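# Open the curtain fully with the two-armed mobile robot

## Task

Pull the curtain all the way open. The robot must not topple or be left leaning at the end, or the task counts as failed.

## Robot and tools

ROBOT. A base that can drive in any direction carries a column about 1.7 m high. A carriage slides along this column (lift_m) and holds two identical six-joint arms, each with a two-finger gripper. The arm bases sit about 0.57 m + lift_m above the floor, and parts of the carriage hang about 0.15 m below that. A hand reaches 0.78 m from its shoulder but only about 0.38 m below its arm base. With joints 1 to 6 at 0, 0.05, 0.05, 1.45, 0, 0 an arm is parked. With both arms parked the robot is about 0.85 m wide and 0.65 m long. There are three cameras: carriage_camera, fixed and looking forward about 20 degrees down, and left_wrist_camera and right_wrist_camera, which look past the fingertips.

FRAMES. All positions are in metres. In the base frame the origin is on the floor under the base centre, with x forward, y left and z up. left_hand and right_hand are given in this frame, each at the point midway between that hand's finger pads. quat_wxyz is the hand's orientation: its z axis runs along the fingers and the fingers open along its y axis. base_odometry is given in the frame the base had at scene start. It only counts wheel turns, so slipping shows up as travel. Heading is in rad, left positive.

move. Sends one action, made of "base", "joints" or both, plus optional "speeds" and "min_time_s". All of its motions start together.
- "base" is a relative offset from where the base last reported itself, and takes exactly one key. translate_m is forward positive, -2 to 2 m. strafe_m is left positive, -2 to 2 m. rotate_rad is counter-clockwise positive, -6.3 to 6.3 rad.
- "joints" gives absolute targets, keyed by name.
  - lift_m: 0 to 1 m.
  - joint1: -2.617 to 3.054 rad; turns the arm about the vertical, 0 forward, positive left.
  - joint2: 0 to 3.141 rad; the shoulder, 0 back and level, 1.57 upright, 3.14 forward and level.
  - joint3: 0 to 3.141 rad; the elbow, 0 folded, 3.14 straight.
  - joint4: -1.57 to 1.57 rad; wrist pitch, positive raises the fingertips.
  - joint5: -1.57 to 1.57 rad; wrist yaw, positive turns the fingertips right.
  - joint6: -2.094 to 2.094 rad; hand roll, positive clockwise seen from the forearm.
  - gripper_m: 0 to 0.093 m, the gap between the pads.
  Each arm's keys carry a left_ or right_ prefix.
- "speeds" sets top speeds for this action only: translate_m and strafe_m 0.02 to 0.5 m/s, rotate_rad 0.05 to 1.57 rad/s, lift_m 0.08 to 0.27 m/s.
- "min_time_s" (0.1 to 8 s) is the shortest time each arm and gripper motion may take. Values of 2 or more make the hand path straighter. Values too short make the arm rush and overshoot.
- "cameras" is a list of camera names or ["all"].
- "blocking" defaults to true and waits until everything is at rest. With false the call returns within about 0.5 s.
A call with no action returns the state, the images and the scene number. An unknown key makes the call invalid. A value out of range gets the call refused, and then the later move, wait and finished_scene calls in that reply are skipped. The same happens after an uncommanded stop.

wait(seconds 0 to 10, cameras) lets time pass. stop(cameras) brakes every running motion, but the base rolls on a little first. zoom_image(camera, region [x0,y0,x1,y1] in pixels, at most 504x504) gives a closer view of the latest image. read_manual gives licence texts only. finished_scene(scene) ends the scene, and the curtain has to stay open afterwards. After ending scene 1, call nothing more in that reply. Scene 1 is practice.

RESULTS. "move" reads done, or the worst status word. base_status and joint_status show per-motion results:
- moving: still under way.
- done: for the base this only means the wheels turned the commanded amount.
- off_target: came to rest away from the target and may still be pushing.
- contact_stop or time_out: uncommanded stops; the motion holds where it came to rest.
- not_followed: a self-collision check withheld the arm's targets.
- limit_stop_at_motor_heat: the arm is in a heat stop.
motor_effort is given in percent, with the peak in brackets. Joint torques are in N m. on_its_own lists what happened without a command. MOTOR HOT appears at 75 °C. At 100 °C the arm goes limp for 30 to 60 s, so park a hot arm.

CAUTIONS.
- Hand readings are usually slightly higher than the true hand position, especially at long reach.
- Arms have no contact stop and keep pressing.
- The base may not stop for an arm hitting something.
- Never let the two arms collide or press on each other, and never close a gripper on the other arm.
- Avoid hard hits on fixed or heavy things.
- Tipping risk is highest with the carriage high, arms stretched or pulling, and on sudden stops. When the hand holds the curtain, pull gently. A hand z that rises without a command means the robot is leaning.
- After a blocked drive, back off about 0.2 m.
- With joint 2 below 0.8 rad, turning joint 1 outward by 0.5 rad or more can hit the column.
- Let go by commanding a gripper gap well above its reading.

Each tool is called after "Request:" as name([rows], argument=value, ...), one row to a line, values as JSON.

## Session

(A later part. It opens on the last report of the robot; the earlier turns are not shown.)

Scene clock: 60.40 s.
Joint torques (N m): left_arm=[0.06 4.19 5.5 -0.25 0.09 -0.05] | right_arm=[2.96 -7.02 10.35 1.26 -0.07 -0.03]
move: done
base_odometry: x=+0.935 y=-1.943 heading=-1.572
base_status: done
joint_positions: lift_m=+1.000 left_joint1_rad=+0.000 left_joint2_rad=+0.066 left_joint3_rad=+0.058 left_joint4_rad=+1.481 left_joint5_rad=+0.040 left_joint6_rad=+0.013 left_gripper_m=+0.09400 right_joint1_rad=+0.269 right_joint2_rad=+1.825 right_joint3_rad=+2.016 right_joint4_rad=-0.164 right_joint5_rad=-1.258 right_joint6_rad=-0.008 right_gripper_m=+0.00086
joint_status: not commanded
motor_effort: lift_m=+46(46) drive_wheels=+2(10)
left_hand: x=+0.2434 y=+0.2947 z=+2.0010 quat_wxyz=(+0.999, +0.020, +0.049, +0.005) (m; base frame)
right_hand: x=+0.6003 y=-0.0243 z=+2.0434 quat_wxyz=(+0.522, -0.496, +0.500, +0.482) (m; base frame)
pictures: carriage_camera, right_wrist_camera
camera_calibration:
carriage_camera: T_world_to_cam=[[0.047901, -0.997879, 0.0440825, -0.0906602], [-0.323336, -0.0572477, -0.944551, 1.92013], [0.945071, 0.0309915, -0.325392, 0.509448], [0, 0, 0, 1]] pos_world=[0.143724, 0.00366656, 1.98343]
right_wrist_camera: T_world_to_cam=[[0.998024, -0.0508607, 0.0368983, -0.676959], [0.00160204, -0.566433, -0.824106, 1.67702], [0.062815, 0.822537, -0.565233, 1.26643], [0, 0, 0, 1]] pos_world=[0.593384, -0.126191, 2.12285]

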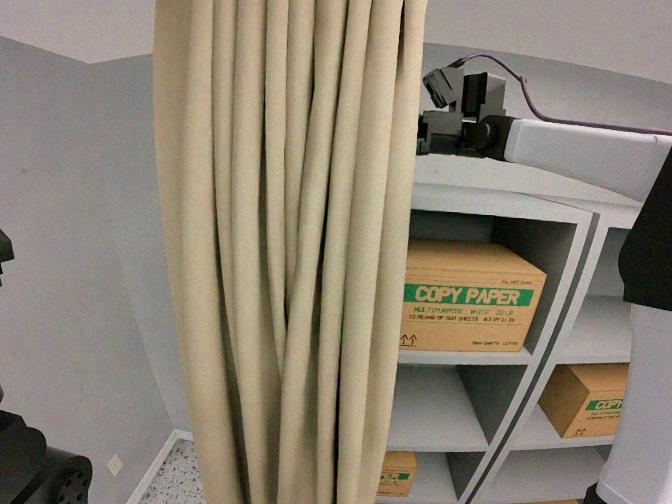

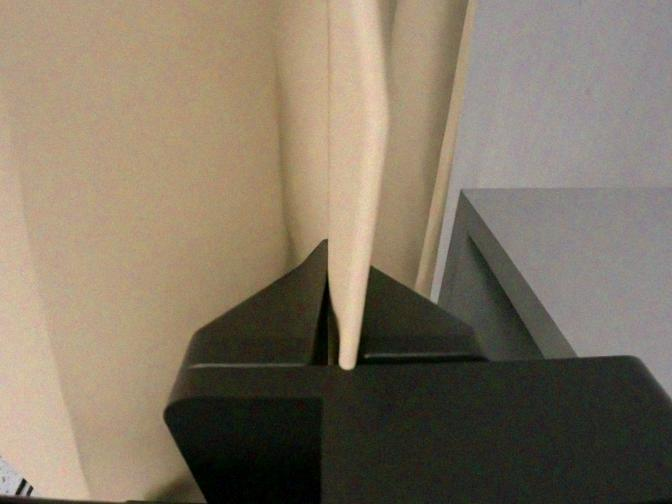

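Request:
move(base={"strafe_m": 0.12}, speeds={"strafe_m": 0.08}, cameras=["carriage_camera", "right_wrist_camera"])

Scene clock: 62.70 s.
Joint torques (N m): left_arm=[0.05 4.15 5.53 -0.25 0.07 -0.05] | right_arm=[3.6 -6.98 9.76 1.22 -0.12 -0.01]
move: done
base_odometry: x=+1.055 y=-1.944 heading=-1.572
base_status: done
joint_positions: lift_m=+1.000 left_joint1_rad=-0.001 left_joint2_rad=+0.066 left_joint3_rad=+0.058 left_joint4_rad=+1.481 left_joint5_rad=+0.040 left_joint6_rad=+0.013 left_gripper_m=+0.09400 right_joint1_rad=+0.264 right_joint2_rad=+1.825 right_joint3_rad=+2.019 right_joint4_rad=-0.159 right_joint5_rad=-1.254 right_joint6_rad=-0.007 right_gripper_m=+0.00086
joint_status: not commanded
motor_effort: lift_m=+46(46) drive_wheels=+4(11)
left_hand: x=+0.2434 y=+0.2947 z=+2.0010 quat_wxyz=(+0.999, +0.020, +0.049, +0.005) (m; base frame)
right_hand: x=+0.6020 y=-0.0263 z=+2.0450 quat_wxyz=(+0.526, -0.494, +0.500, +0.479) (m; base frame)
pictures: carriage_camera, right_wrist_camera
camera_calibration:
carriage_camera: T_world_to_cam=[[0.047901, -0.997879, 0.0440825, -0.0906602], [-0.323336, -0.0572477, -0.944551, 1.92013], [0.945071, 0.0309915, -0.325392, 0.509448], [0, 0, 0, 1]] pos_world=[0.143724, 0.00366656, 1.98343]
right_wrist_camera: T_world_to_cam=[[0.997307, -0.0596755, 0.0426217, -0.690345], [0.00147407, -0.564774, -0.825244, 1.67963], [0.0733185, 0.823085, -0.563166, 1.25846], [0, 0, 0, 1]] pos_world=[0.593742, -0.128403, 2.12425]

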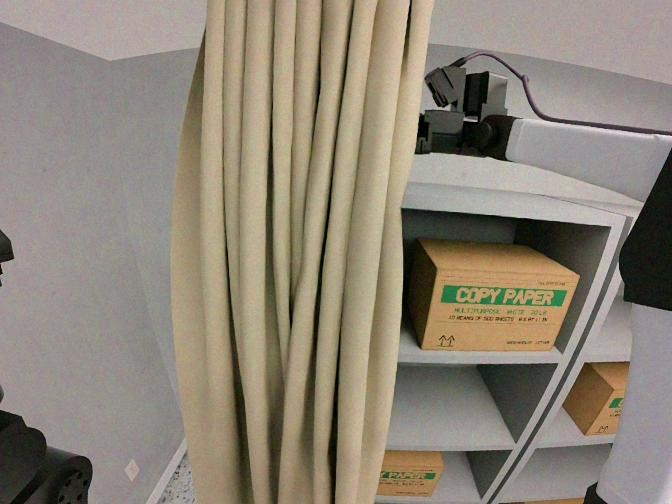

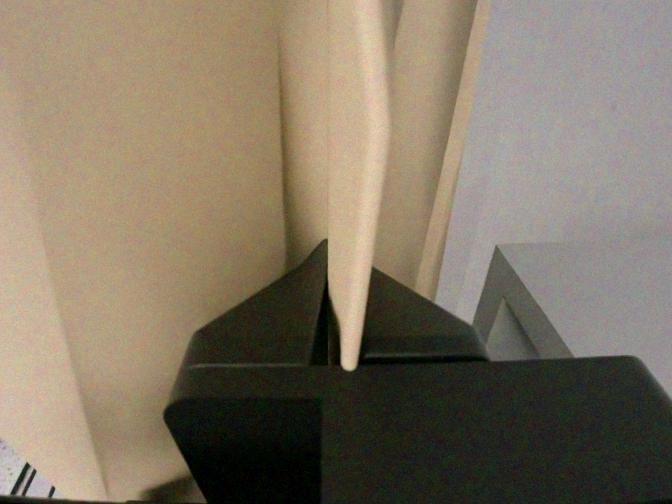

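Request:
move(base={"strafe_m": 0.06}, speeds={"strafe_m": 0.06}, cameras=["carriage_camera"])

Request:
move(base={"strafe_m": 0.06}, speeds={"strafe_m": 0.06}, cameras=["carriage_camera", "right_wrist_camera"])

Scene clock: 64.70 s.
Joint torques (N m): left_arm=[0.02 4.19 5.48 -0.26 0.08 -0.05] | right_arm=[6.75 -6.95 8.21 0.75 -0.18 -0.04]
move: done
base_odometry: x=+1.115 y=-1.944 heading=-1.573
base_status: done
joint_positions: lift_m=+1.000 left_joint1_rad=+0.000 left_joint2_rad=+0.066 left_joint3_rad=+0.058 left_joint4_rad=+1.481 left_joint5_rad=+0.040 left_joint6_rad=+0.013 left_gripper_m=+0.09400 right_joint1_rad=+0.227 right_joint2_rad=+1.825 right_joint3_rad=+2.035 right_joint4_rad=-0.113 right_joint5_rad=-1.243 right_joint6_rad=-0.007 right_gripper_m=+0.00085
joint_status: not commanded
motor_effort: lift_m=+46(46) drive_wheels=+5(11)
left_hand: x=+0.2434 y=+0.2947 z=+2.0010 quat_wxyz=(+0.999, +0.020, +0.049, +0.005) (m; base frame)
right_hand: x=+0.6117 y=-0.0415 z=+2.0567 quat_wxyz=(+0.556, -0.492, +0.492, +0.455) (m; base frame)
pictures: carriage_camera
camera_calibration:
carriage_camera: T_world_to_cam=[[0.047901, -0.997879, 0.0440825, -0.0906602], [-0.323336, -0.0572477, -0.944551, 1.92013], [0.945071, 0.0309915, -0.325392, 0.509448], [0, 0, 0, 1]] pos_world=[0.143724, 0.00366656, 1.98343]

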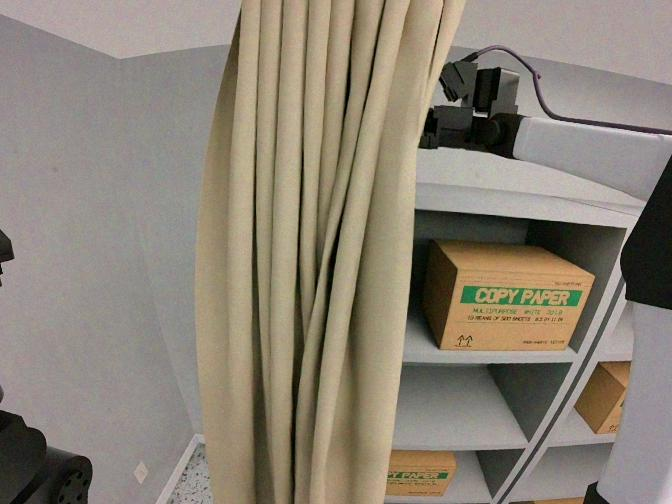

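Scene clock: 66.23 s.
Joint torques (N m): left_arm=[-0.02 4.19 5.5 -0.25 0.08 -0.05] | right_arm=[10.37 -5.91 7.49 0.47 -0.49 -0.05]
move: done
base_odometry: x=+1.175 y=-1.944 heading=-1.573
base_status: done
joint_positions: lift_m=+1.000 left_joint1_rad=+0.000 left_joint2_rad=+0.066 left_joint3_rad=+0.058 left_joint4_rad=+1.481 left_joint5_rad=+0.040 left_joint6_rad=+0.013 left_gripper_m=+0.09400 right_joint1_rad=+0.187 right_joint2_rad=+1.813 right_joint3_rad=+2.042 right_joint4_rad=-0.083 right_joint5_rad=-1.217 right_joint6_rad=-0.006 right_gripper_m=+0.00084
joint_status: not commanded
motor_effort: lift_m=+46(46) drive_wheels=+6(16)
left_hand: x=+0.2434 y=+0.2947 z=+2.0010 quat_wxyz=(+0.999, +0.020, +0.049, +0.006) (m; base frame)
right_hand: x=+0.6206 y=-0.0592 z=+2.0685 quat_wxyz=(+0.585, -0.482, +0.492, +0.428) (m; base frame)
pictures: carriage_camera, right_wrist_camera
camera_calibration:
carriage_camera: T_world_to_cam=[[0.047901, -0.997879, 0.0440825, -0.0906602], [-0.323336, -0.0572477, -0.944551, 1.92013], [0.945071, 0.0309915, -0.325392, 0.509448], [0, 0, 0, 1]] pos_world=[0.143724, 0.00366656, 1.98343]
right_wrist_camera: T_world_to_cam=[[0.974038, -0.175058, 0.14354, -0.91292], [0.0261616, -0.542768, -0.839475, 1.69584], [0.224866, 0.821436, -0.524098, 1.12237], [0, 0, 0, 1]] pos_world=[0.592471, -0.16132, 2.14289]

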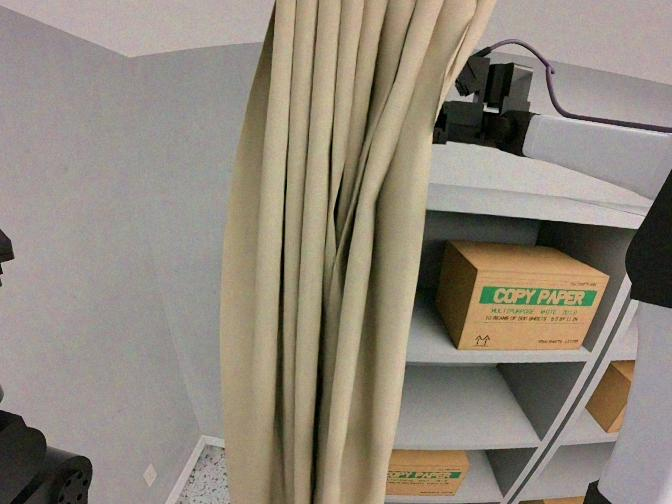

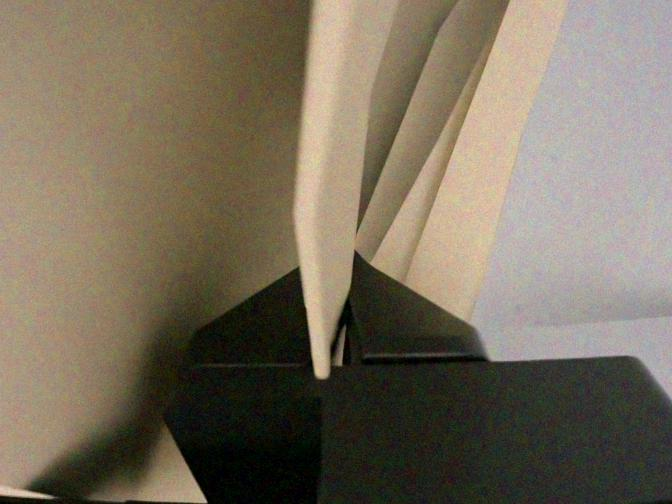

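Request:
move(base={"strafe_m": -0.09}, speeds={"strafe_m": 0.06}, cameras=["carriage_camera"])

Request:
move(joints={"right_gripper_m": 0.093}, min_time_s=1.5, cameras=["carriage_camera", "right_wrist_camera"])

Scene clock: 68.53 s.
Joint torques (N m): left_arm=[-0.01 4.14 5.46 -0.26 0.08 -0.04] | right_arm=[4.04 -6.71 7.62 1.17 -0.4 -0.05]
move: done
base_odometry: x=+1.085 y=-1.944 heading=-1.573
base_status: done
joint_positions: lift_m=+1.000 left_joint1_rad=+0.000 left_joint2_rad=+0.066 left_joint3_rad=+0.058 left_joint4_rad=+1.481 left_joint5_rad=+0.040 left_joint6_rad=+0.013 left_gripper_m=+0.09400 right_joint1_rad=+0.259 right_joint2_rad=+1.819 right_joint3_rad=+2.042 right_joint4_rad=-0.152 right_joint5_rad=-1.219 right_joint6_rad=-0.006 right_gripper_m=+0.00085
joint_status: not commanded
motor_effort: lift_m=+46(46) drive_wheels=+4(7)
left_hand: x=+0.2434 y=+0.2947 z=+2.0010 quat_wxyz=(+0.999, +0.020, +0.049, +0.006) (m; base frame)
right_hand: x=+0.6049 y=-0.0300 z=+2.0568 quat_wxyz=(+0.546, -0.489, +0.499, +0.463) (m; base frame)
pictures: carriage_camera
camera_calibration:
carriage_camera: T_world_to_cam=[[0.047901, -0.997879, 0.0440825, -0.0906602], [-0.323336, -0.0572477, -0.944551, 1.92013], [0.945071, 0.0309915, -0.325392, 0.509448], [0, 0, 0, 1]] pos_world=[0.143724, 0.00366656, 1.98343]

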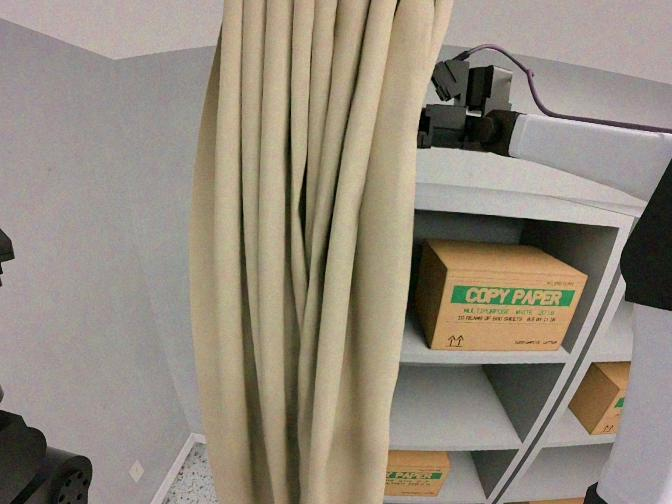

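Scene clock: 70.33 s.
Joint torques (N m): left_arm=[-0.01 4.15 5.53 -0.25 0.08 -0.04] | right_arm=[3.47 -7.46 7.61 1.33 -0.42 -0.08]
move: done
base_odometry: x=+1.085 y=-1.944 heading=-1.573
base_status: not commanded
joint_positions: lift_m=+1.000 left_joint1_rad=+0.000 left_joint2_rad=+0.066 left_joint3_rad=+0.058 left_joint4_rad=+1.481 left_joint5_rad=+0.040 left_joint6_rad=+0.013 left_gripper_m=+0.09400 right_joint1_rad=+0.264 right_joint2_rad=+1.828 right_joint3_rad=+2.042 right_joint4_rad=-0.172 right_joint5_rad=-1.217 right_joint6_rad=+0.002 right_gripper_m=+0.09290
joint_status: all done
motor_effort: lift_m=+46(46) drive_wheels=+4(5)
left_hand: x=+0.2434 y=+0.2947 z=+2.0010 quat_wxyz=(+0.999, +0.020, +0.049, +0.006) (m; base frame)
right_hand: x=+0.6070 y=-0.0269 z=+2.0502 quat_wxyz=(+0.534, -0.483, +0.509, +0.471) (m; base frame)
pictures: carriage_camera, right_wrist_camera
camera_calibration:
carriage_camera: T_world_to_cam=[[0.047901, -0.997879, 0.0440825, -0.0906602], [-0.323336, -0.0572477, -0.944551, 1.92013], [0.945071, 0.0309915, -0.325392, 0.509448], [0, 0, 0, 1]] pos_world=[0.143724, 0.00366656, 1.98343]
right_wrist_camera: T_world_to_cam=[[0.994622, -0.095752, 0.0394903, -0.688505], [-0.0211962, -0.56137, -0.827293, 1.70166], [0.101384, 0.822007, -0.56038, 1.23876], [0, 0, 0, 1]] pos_world=[0.595281, -0.12893, 2.12914]

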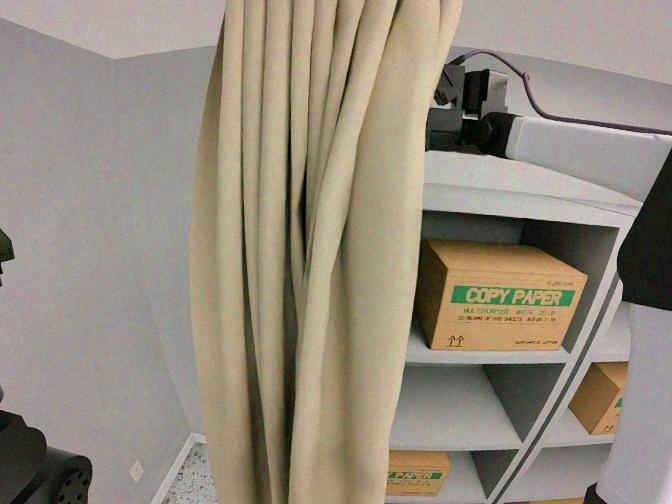

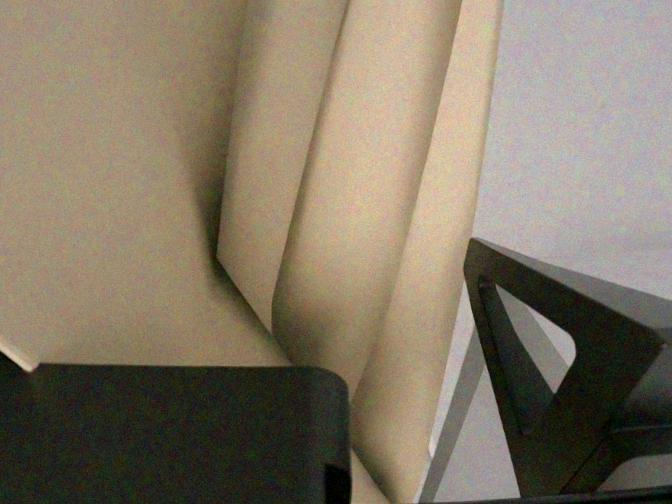

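Request:
move(base={"strafe_m": -0.2}, speeds={"strafe_m": 0.08}, cameras=["carriage_camera", "right_wrist_camera"])

Scene clock: 73.63 s.
Joint torques (N m): left_arm=[-0.01 4.18 5.5 -0.26 0.09 -0.05] | right_arm=[0.9 -7.76 7.54 1.42 -0.1 -0.09]
move: done
base_odometry: x=+0.885 y=-1.944 heading=-1.572
base_status: done
joint_positions: lift_m=+1.000 left_joint1_rad=+0.000 left_joint2_rad=+0.066 left_joint3_rad=+0.058 left_joint4_rad=+1.481 left_joint5_rad=+0.040 left_joint6_rad=+0.013 left_gripper_m=+0.09400 right_joint1_rad=+0.293 right_joint2_rad=+1.834 right_joint3_rad=+2.042 right_joint4_rad=-0.184 right_joint5_rad=-1.252 right_joint6_rad=+0.002 right_gripper_m=+0.09295
joint_status: not commanded
motor_effort: lift_m=+46(46) drive_wheels=+2(11)
left_hand: x=+0.2434 y=+0.2947 z=+2.0010 quat_wxyz=(+0.999, +0.020, +0.049, +0.006) (m; base frame)
right_hand: x=+0.5949 y=-0.0150 z=+2.0461 quat_wxyz=(+0.513, -0.497, +0.499, +0.490) (m; base frame)
pictures: carriage_camera, right_wrist_camera
camera_calibration:
carriage_camera: T_world_to_cam=[[0.047901, -0.997879, 0.0440825, -0.0906602], [-0.323336, -0.0572477, -0.944551, 1.92013], [0.945071, 0.0309915, -0.325392, 0.509448], [0, 0, 0, 1]] pos_world=[0.143724, 0.00366656, 1.98343]
right_wrist_camera: T_world_to_cam=[[0.999214, -0.0320411, 0.0233209, -0.643839], [0.00104712, -0.56692, -0.823772, 1.68413], [0.0396157, 0.823149, -0.566441, 1.27707], [0, 0, 0, 1]] pos_world=[0.590978, -0.117081, 2.12574]

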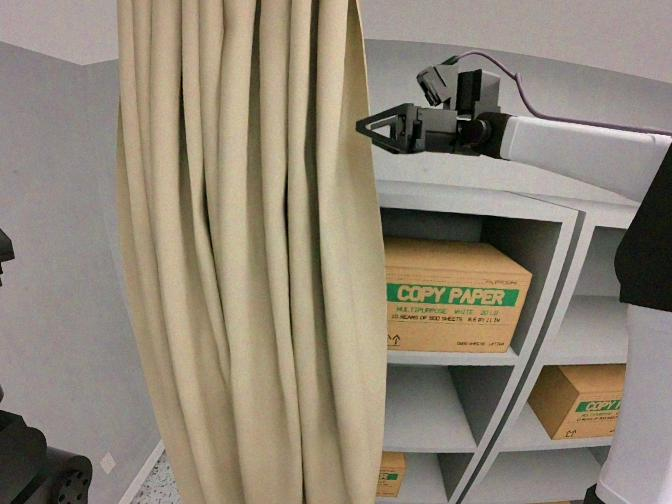

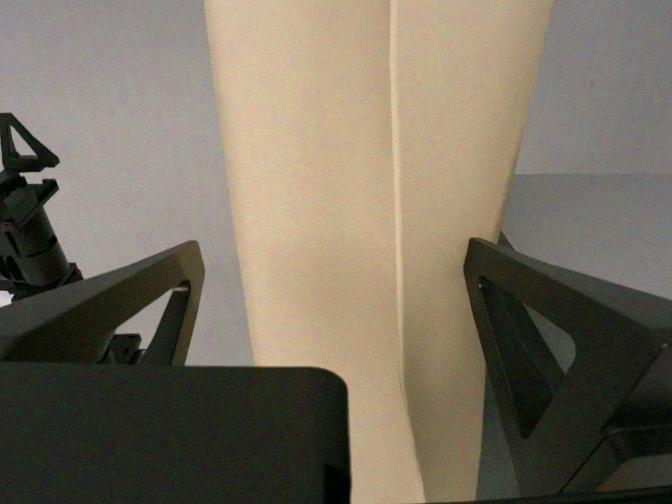

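Request:
move(base={"strafe_m": -0.2}, speeds={"strafe_m": 0.15})

Request:
move(base={"translate_m": -1.2}, speeds={"translate_m": 0.25}, cameras=["carriage_camera"])

Request:
move(joints={"lift_m": 0.6, "right_joint1_rad": 0.0, "right_joint2_rad": 0.05, "right_joint3_rad": 0.05, "right_joint4_rad": 1.45, "right_joint5_rad": 0.0, "right_joint6_rad": 0.0}, min_time_s=3, cameras=["carriage_camera"])

Scene clock: 76.10 s.
Joint torques (N m): left_arm=[-0.01 4.18 5.5 -0.25 0.07 -0.06] | right_arm=[0.55 -7.73 7.6 1.43 -0.07 -0.08]
move: done
base_odometry: x=+0.685 y=-1.944 heading=-1.572
base_status: done
joint_positions: lift_m=+1.000 left_joint1_rad=+0.000 left_joint2_rad=+0.066 left_joint3_rad=+0.058 left_joint4_rad=+1.481 left_joint5_rad=+0.040 left_joint6_rad=+0.013 left_gripper_m=+0.09400 right_joint1_rad=+0.298 right_joint2_rad=+1.834 right_joint3_rad=+2.042 right_joint4_rad=-0.184 right_joint5_rad=-1.257 right_joint6_rad=+0.002 right_gripper_m=+0.09295
joint_status: not commanded
motor_effort: lift_m=+46(46) drive_wheels=+0(12)
left_hand: x=+0.2434 y=+0.2947 z=+2.0010 quat_wxyz=(+0.999, +0.020, +0.049, +0.006) (m; base frame)
right_hand: x=+0.5928 y=-0.0133 z=+2.0461 quat_wxyz=(+0.511, -0.499, +0.497, +0.492) (m; base frame)
pictures: none

Scene clock: 82.20 s.
Joint torques (N m): left_arm=[0.01 4.21 5.5 -0.27 0.07 -0.06] | right_arm=[0.4 -7.87 7.47 1.46 -0.09 -0.12]
move: done
base_odometry: x=+0.687 y=-0.744 heading=-1.572
base_status: done
joint_positions: lift_m=+1.000 left_joint1_rad=+0.000 left_joint2_rad=+0.066 left_joint3_rad=+0.058 left_joint4_rad=+1.483 left_joint5_rad=+0.040 left_joint6_rad=+0.013 left_gripper_m=+0.09400 right_joint1_rad=+0.298 right_joint2_rad=+1.834 right_joint3_rad=+2.042 right_joint4_rad=-0.185 right_joint5_rad=-1.259 right_joint6_rad=+0.002 right_gripper_m=+0.09295
joint_status: not commanded
motor_effort: lift_m=+46(46) drive_wheels=+0(11)
left_hand: x=+0.2431 y=+0.2947 z=+2.0010 quat_wxyz=(+0.999, +0.020, +0.048, +0.006) (m; base frame)
right_hand: x=+0.5923 y=-0.0130 z=+2.0461 quat_wxyz=(+0.510, -0.500, +0.496, +0.493) (m; base frame)
pictures: carriage_camera
camera_calibration:
carriage_camera: T_world_to_cam=[[0.047901, -0.997879, 0.0440825, -0.0906602], [-0.323336, -0.0572477, -0.944551, 1.92013], [0.945071, 0.0309915, -0.325392, 0.509448], [0, 0, 0, 1]] pos_world=[0.143724, 0.00366656, 1.98343]

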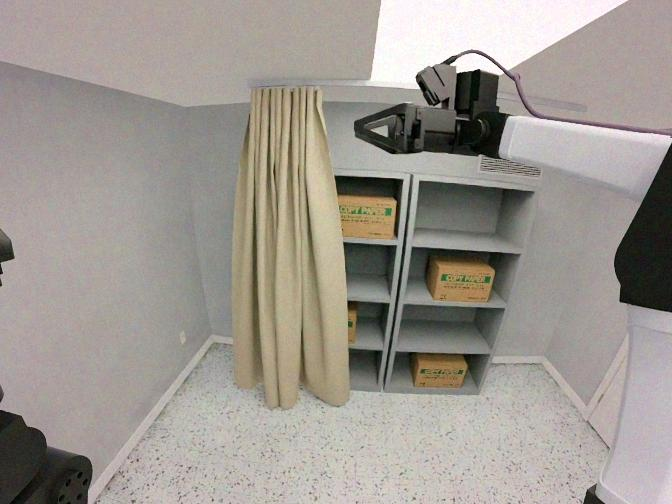

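Scene clock: 85.53 s.
Joint torques (N m): left_arm=[-0.01 4.15 5.52 -0.27 0.08 -0.06] | right_arm=[-0.27 2.65 5.55 0.05 0.17 -0.05]
move: done
base_odometry: x=+0.687 y=-0.744 heading=-1.572
base_status: not commanded
joint_positions: lift_m=+0.600 left_joint1_rad=+0.000 left_joint2_rad=+0.066 left_joint3_rad=+0.058 left_joint4_rad=+1.483 left_joint5_rad=+0.040 left_joint6_rad=+0.013 left_gripper_m=+0.09400 right_joint1_rad=+0.005 right_joint2_rad=+0.065 right_joint3_rad=+0.064 right_joint4_rad=+1.431 right_joint5_rad=-0.015 right_joint6_rad=+0.002 right_gripper_m=+0.09296
joint_status: all done
motor_effort: lift_m=+41(44) drive_wheels=+1(2)
left_hand: x=+0.2431 y=+0.2947 z=+1.6014 quat_wxyz=(+0.999, +0.020, +0.048, +0.006) (m; base frame)
right_hand: x=+0.2538 y=-0.2987 z=+1.6014 quat_wxyz=(+0.997, -0.008, +0.071, +0.004) (m; base frame)
pictures: carriage_camera
camera_calibration:
carriage_camera: T_world_to_cam=[[0.047901, -0.997879, 0.0440825, -0.0730404], [-0.323336, -0.0572477, -0.944551, 1.54259], [0.945071, 0.0309915, -0.325392, 0.379389], [0, 0, 0, 1]] pos_world=[0.143724, 0.00366656, 1.58373]

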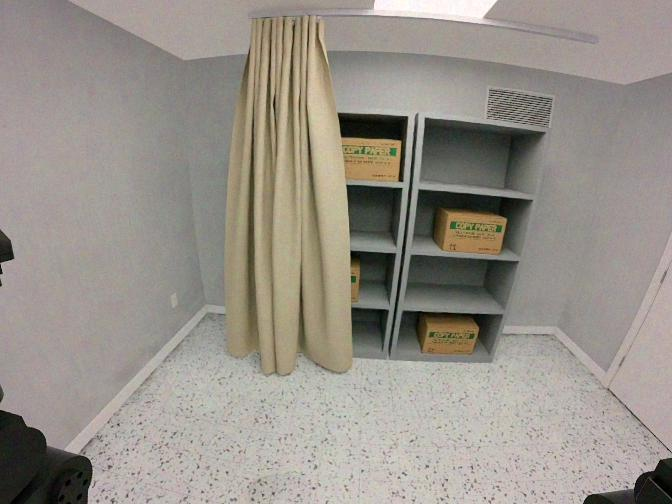

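Request:
finished_scene(scene=1)

The scene is finished: the task was done.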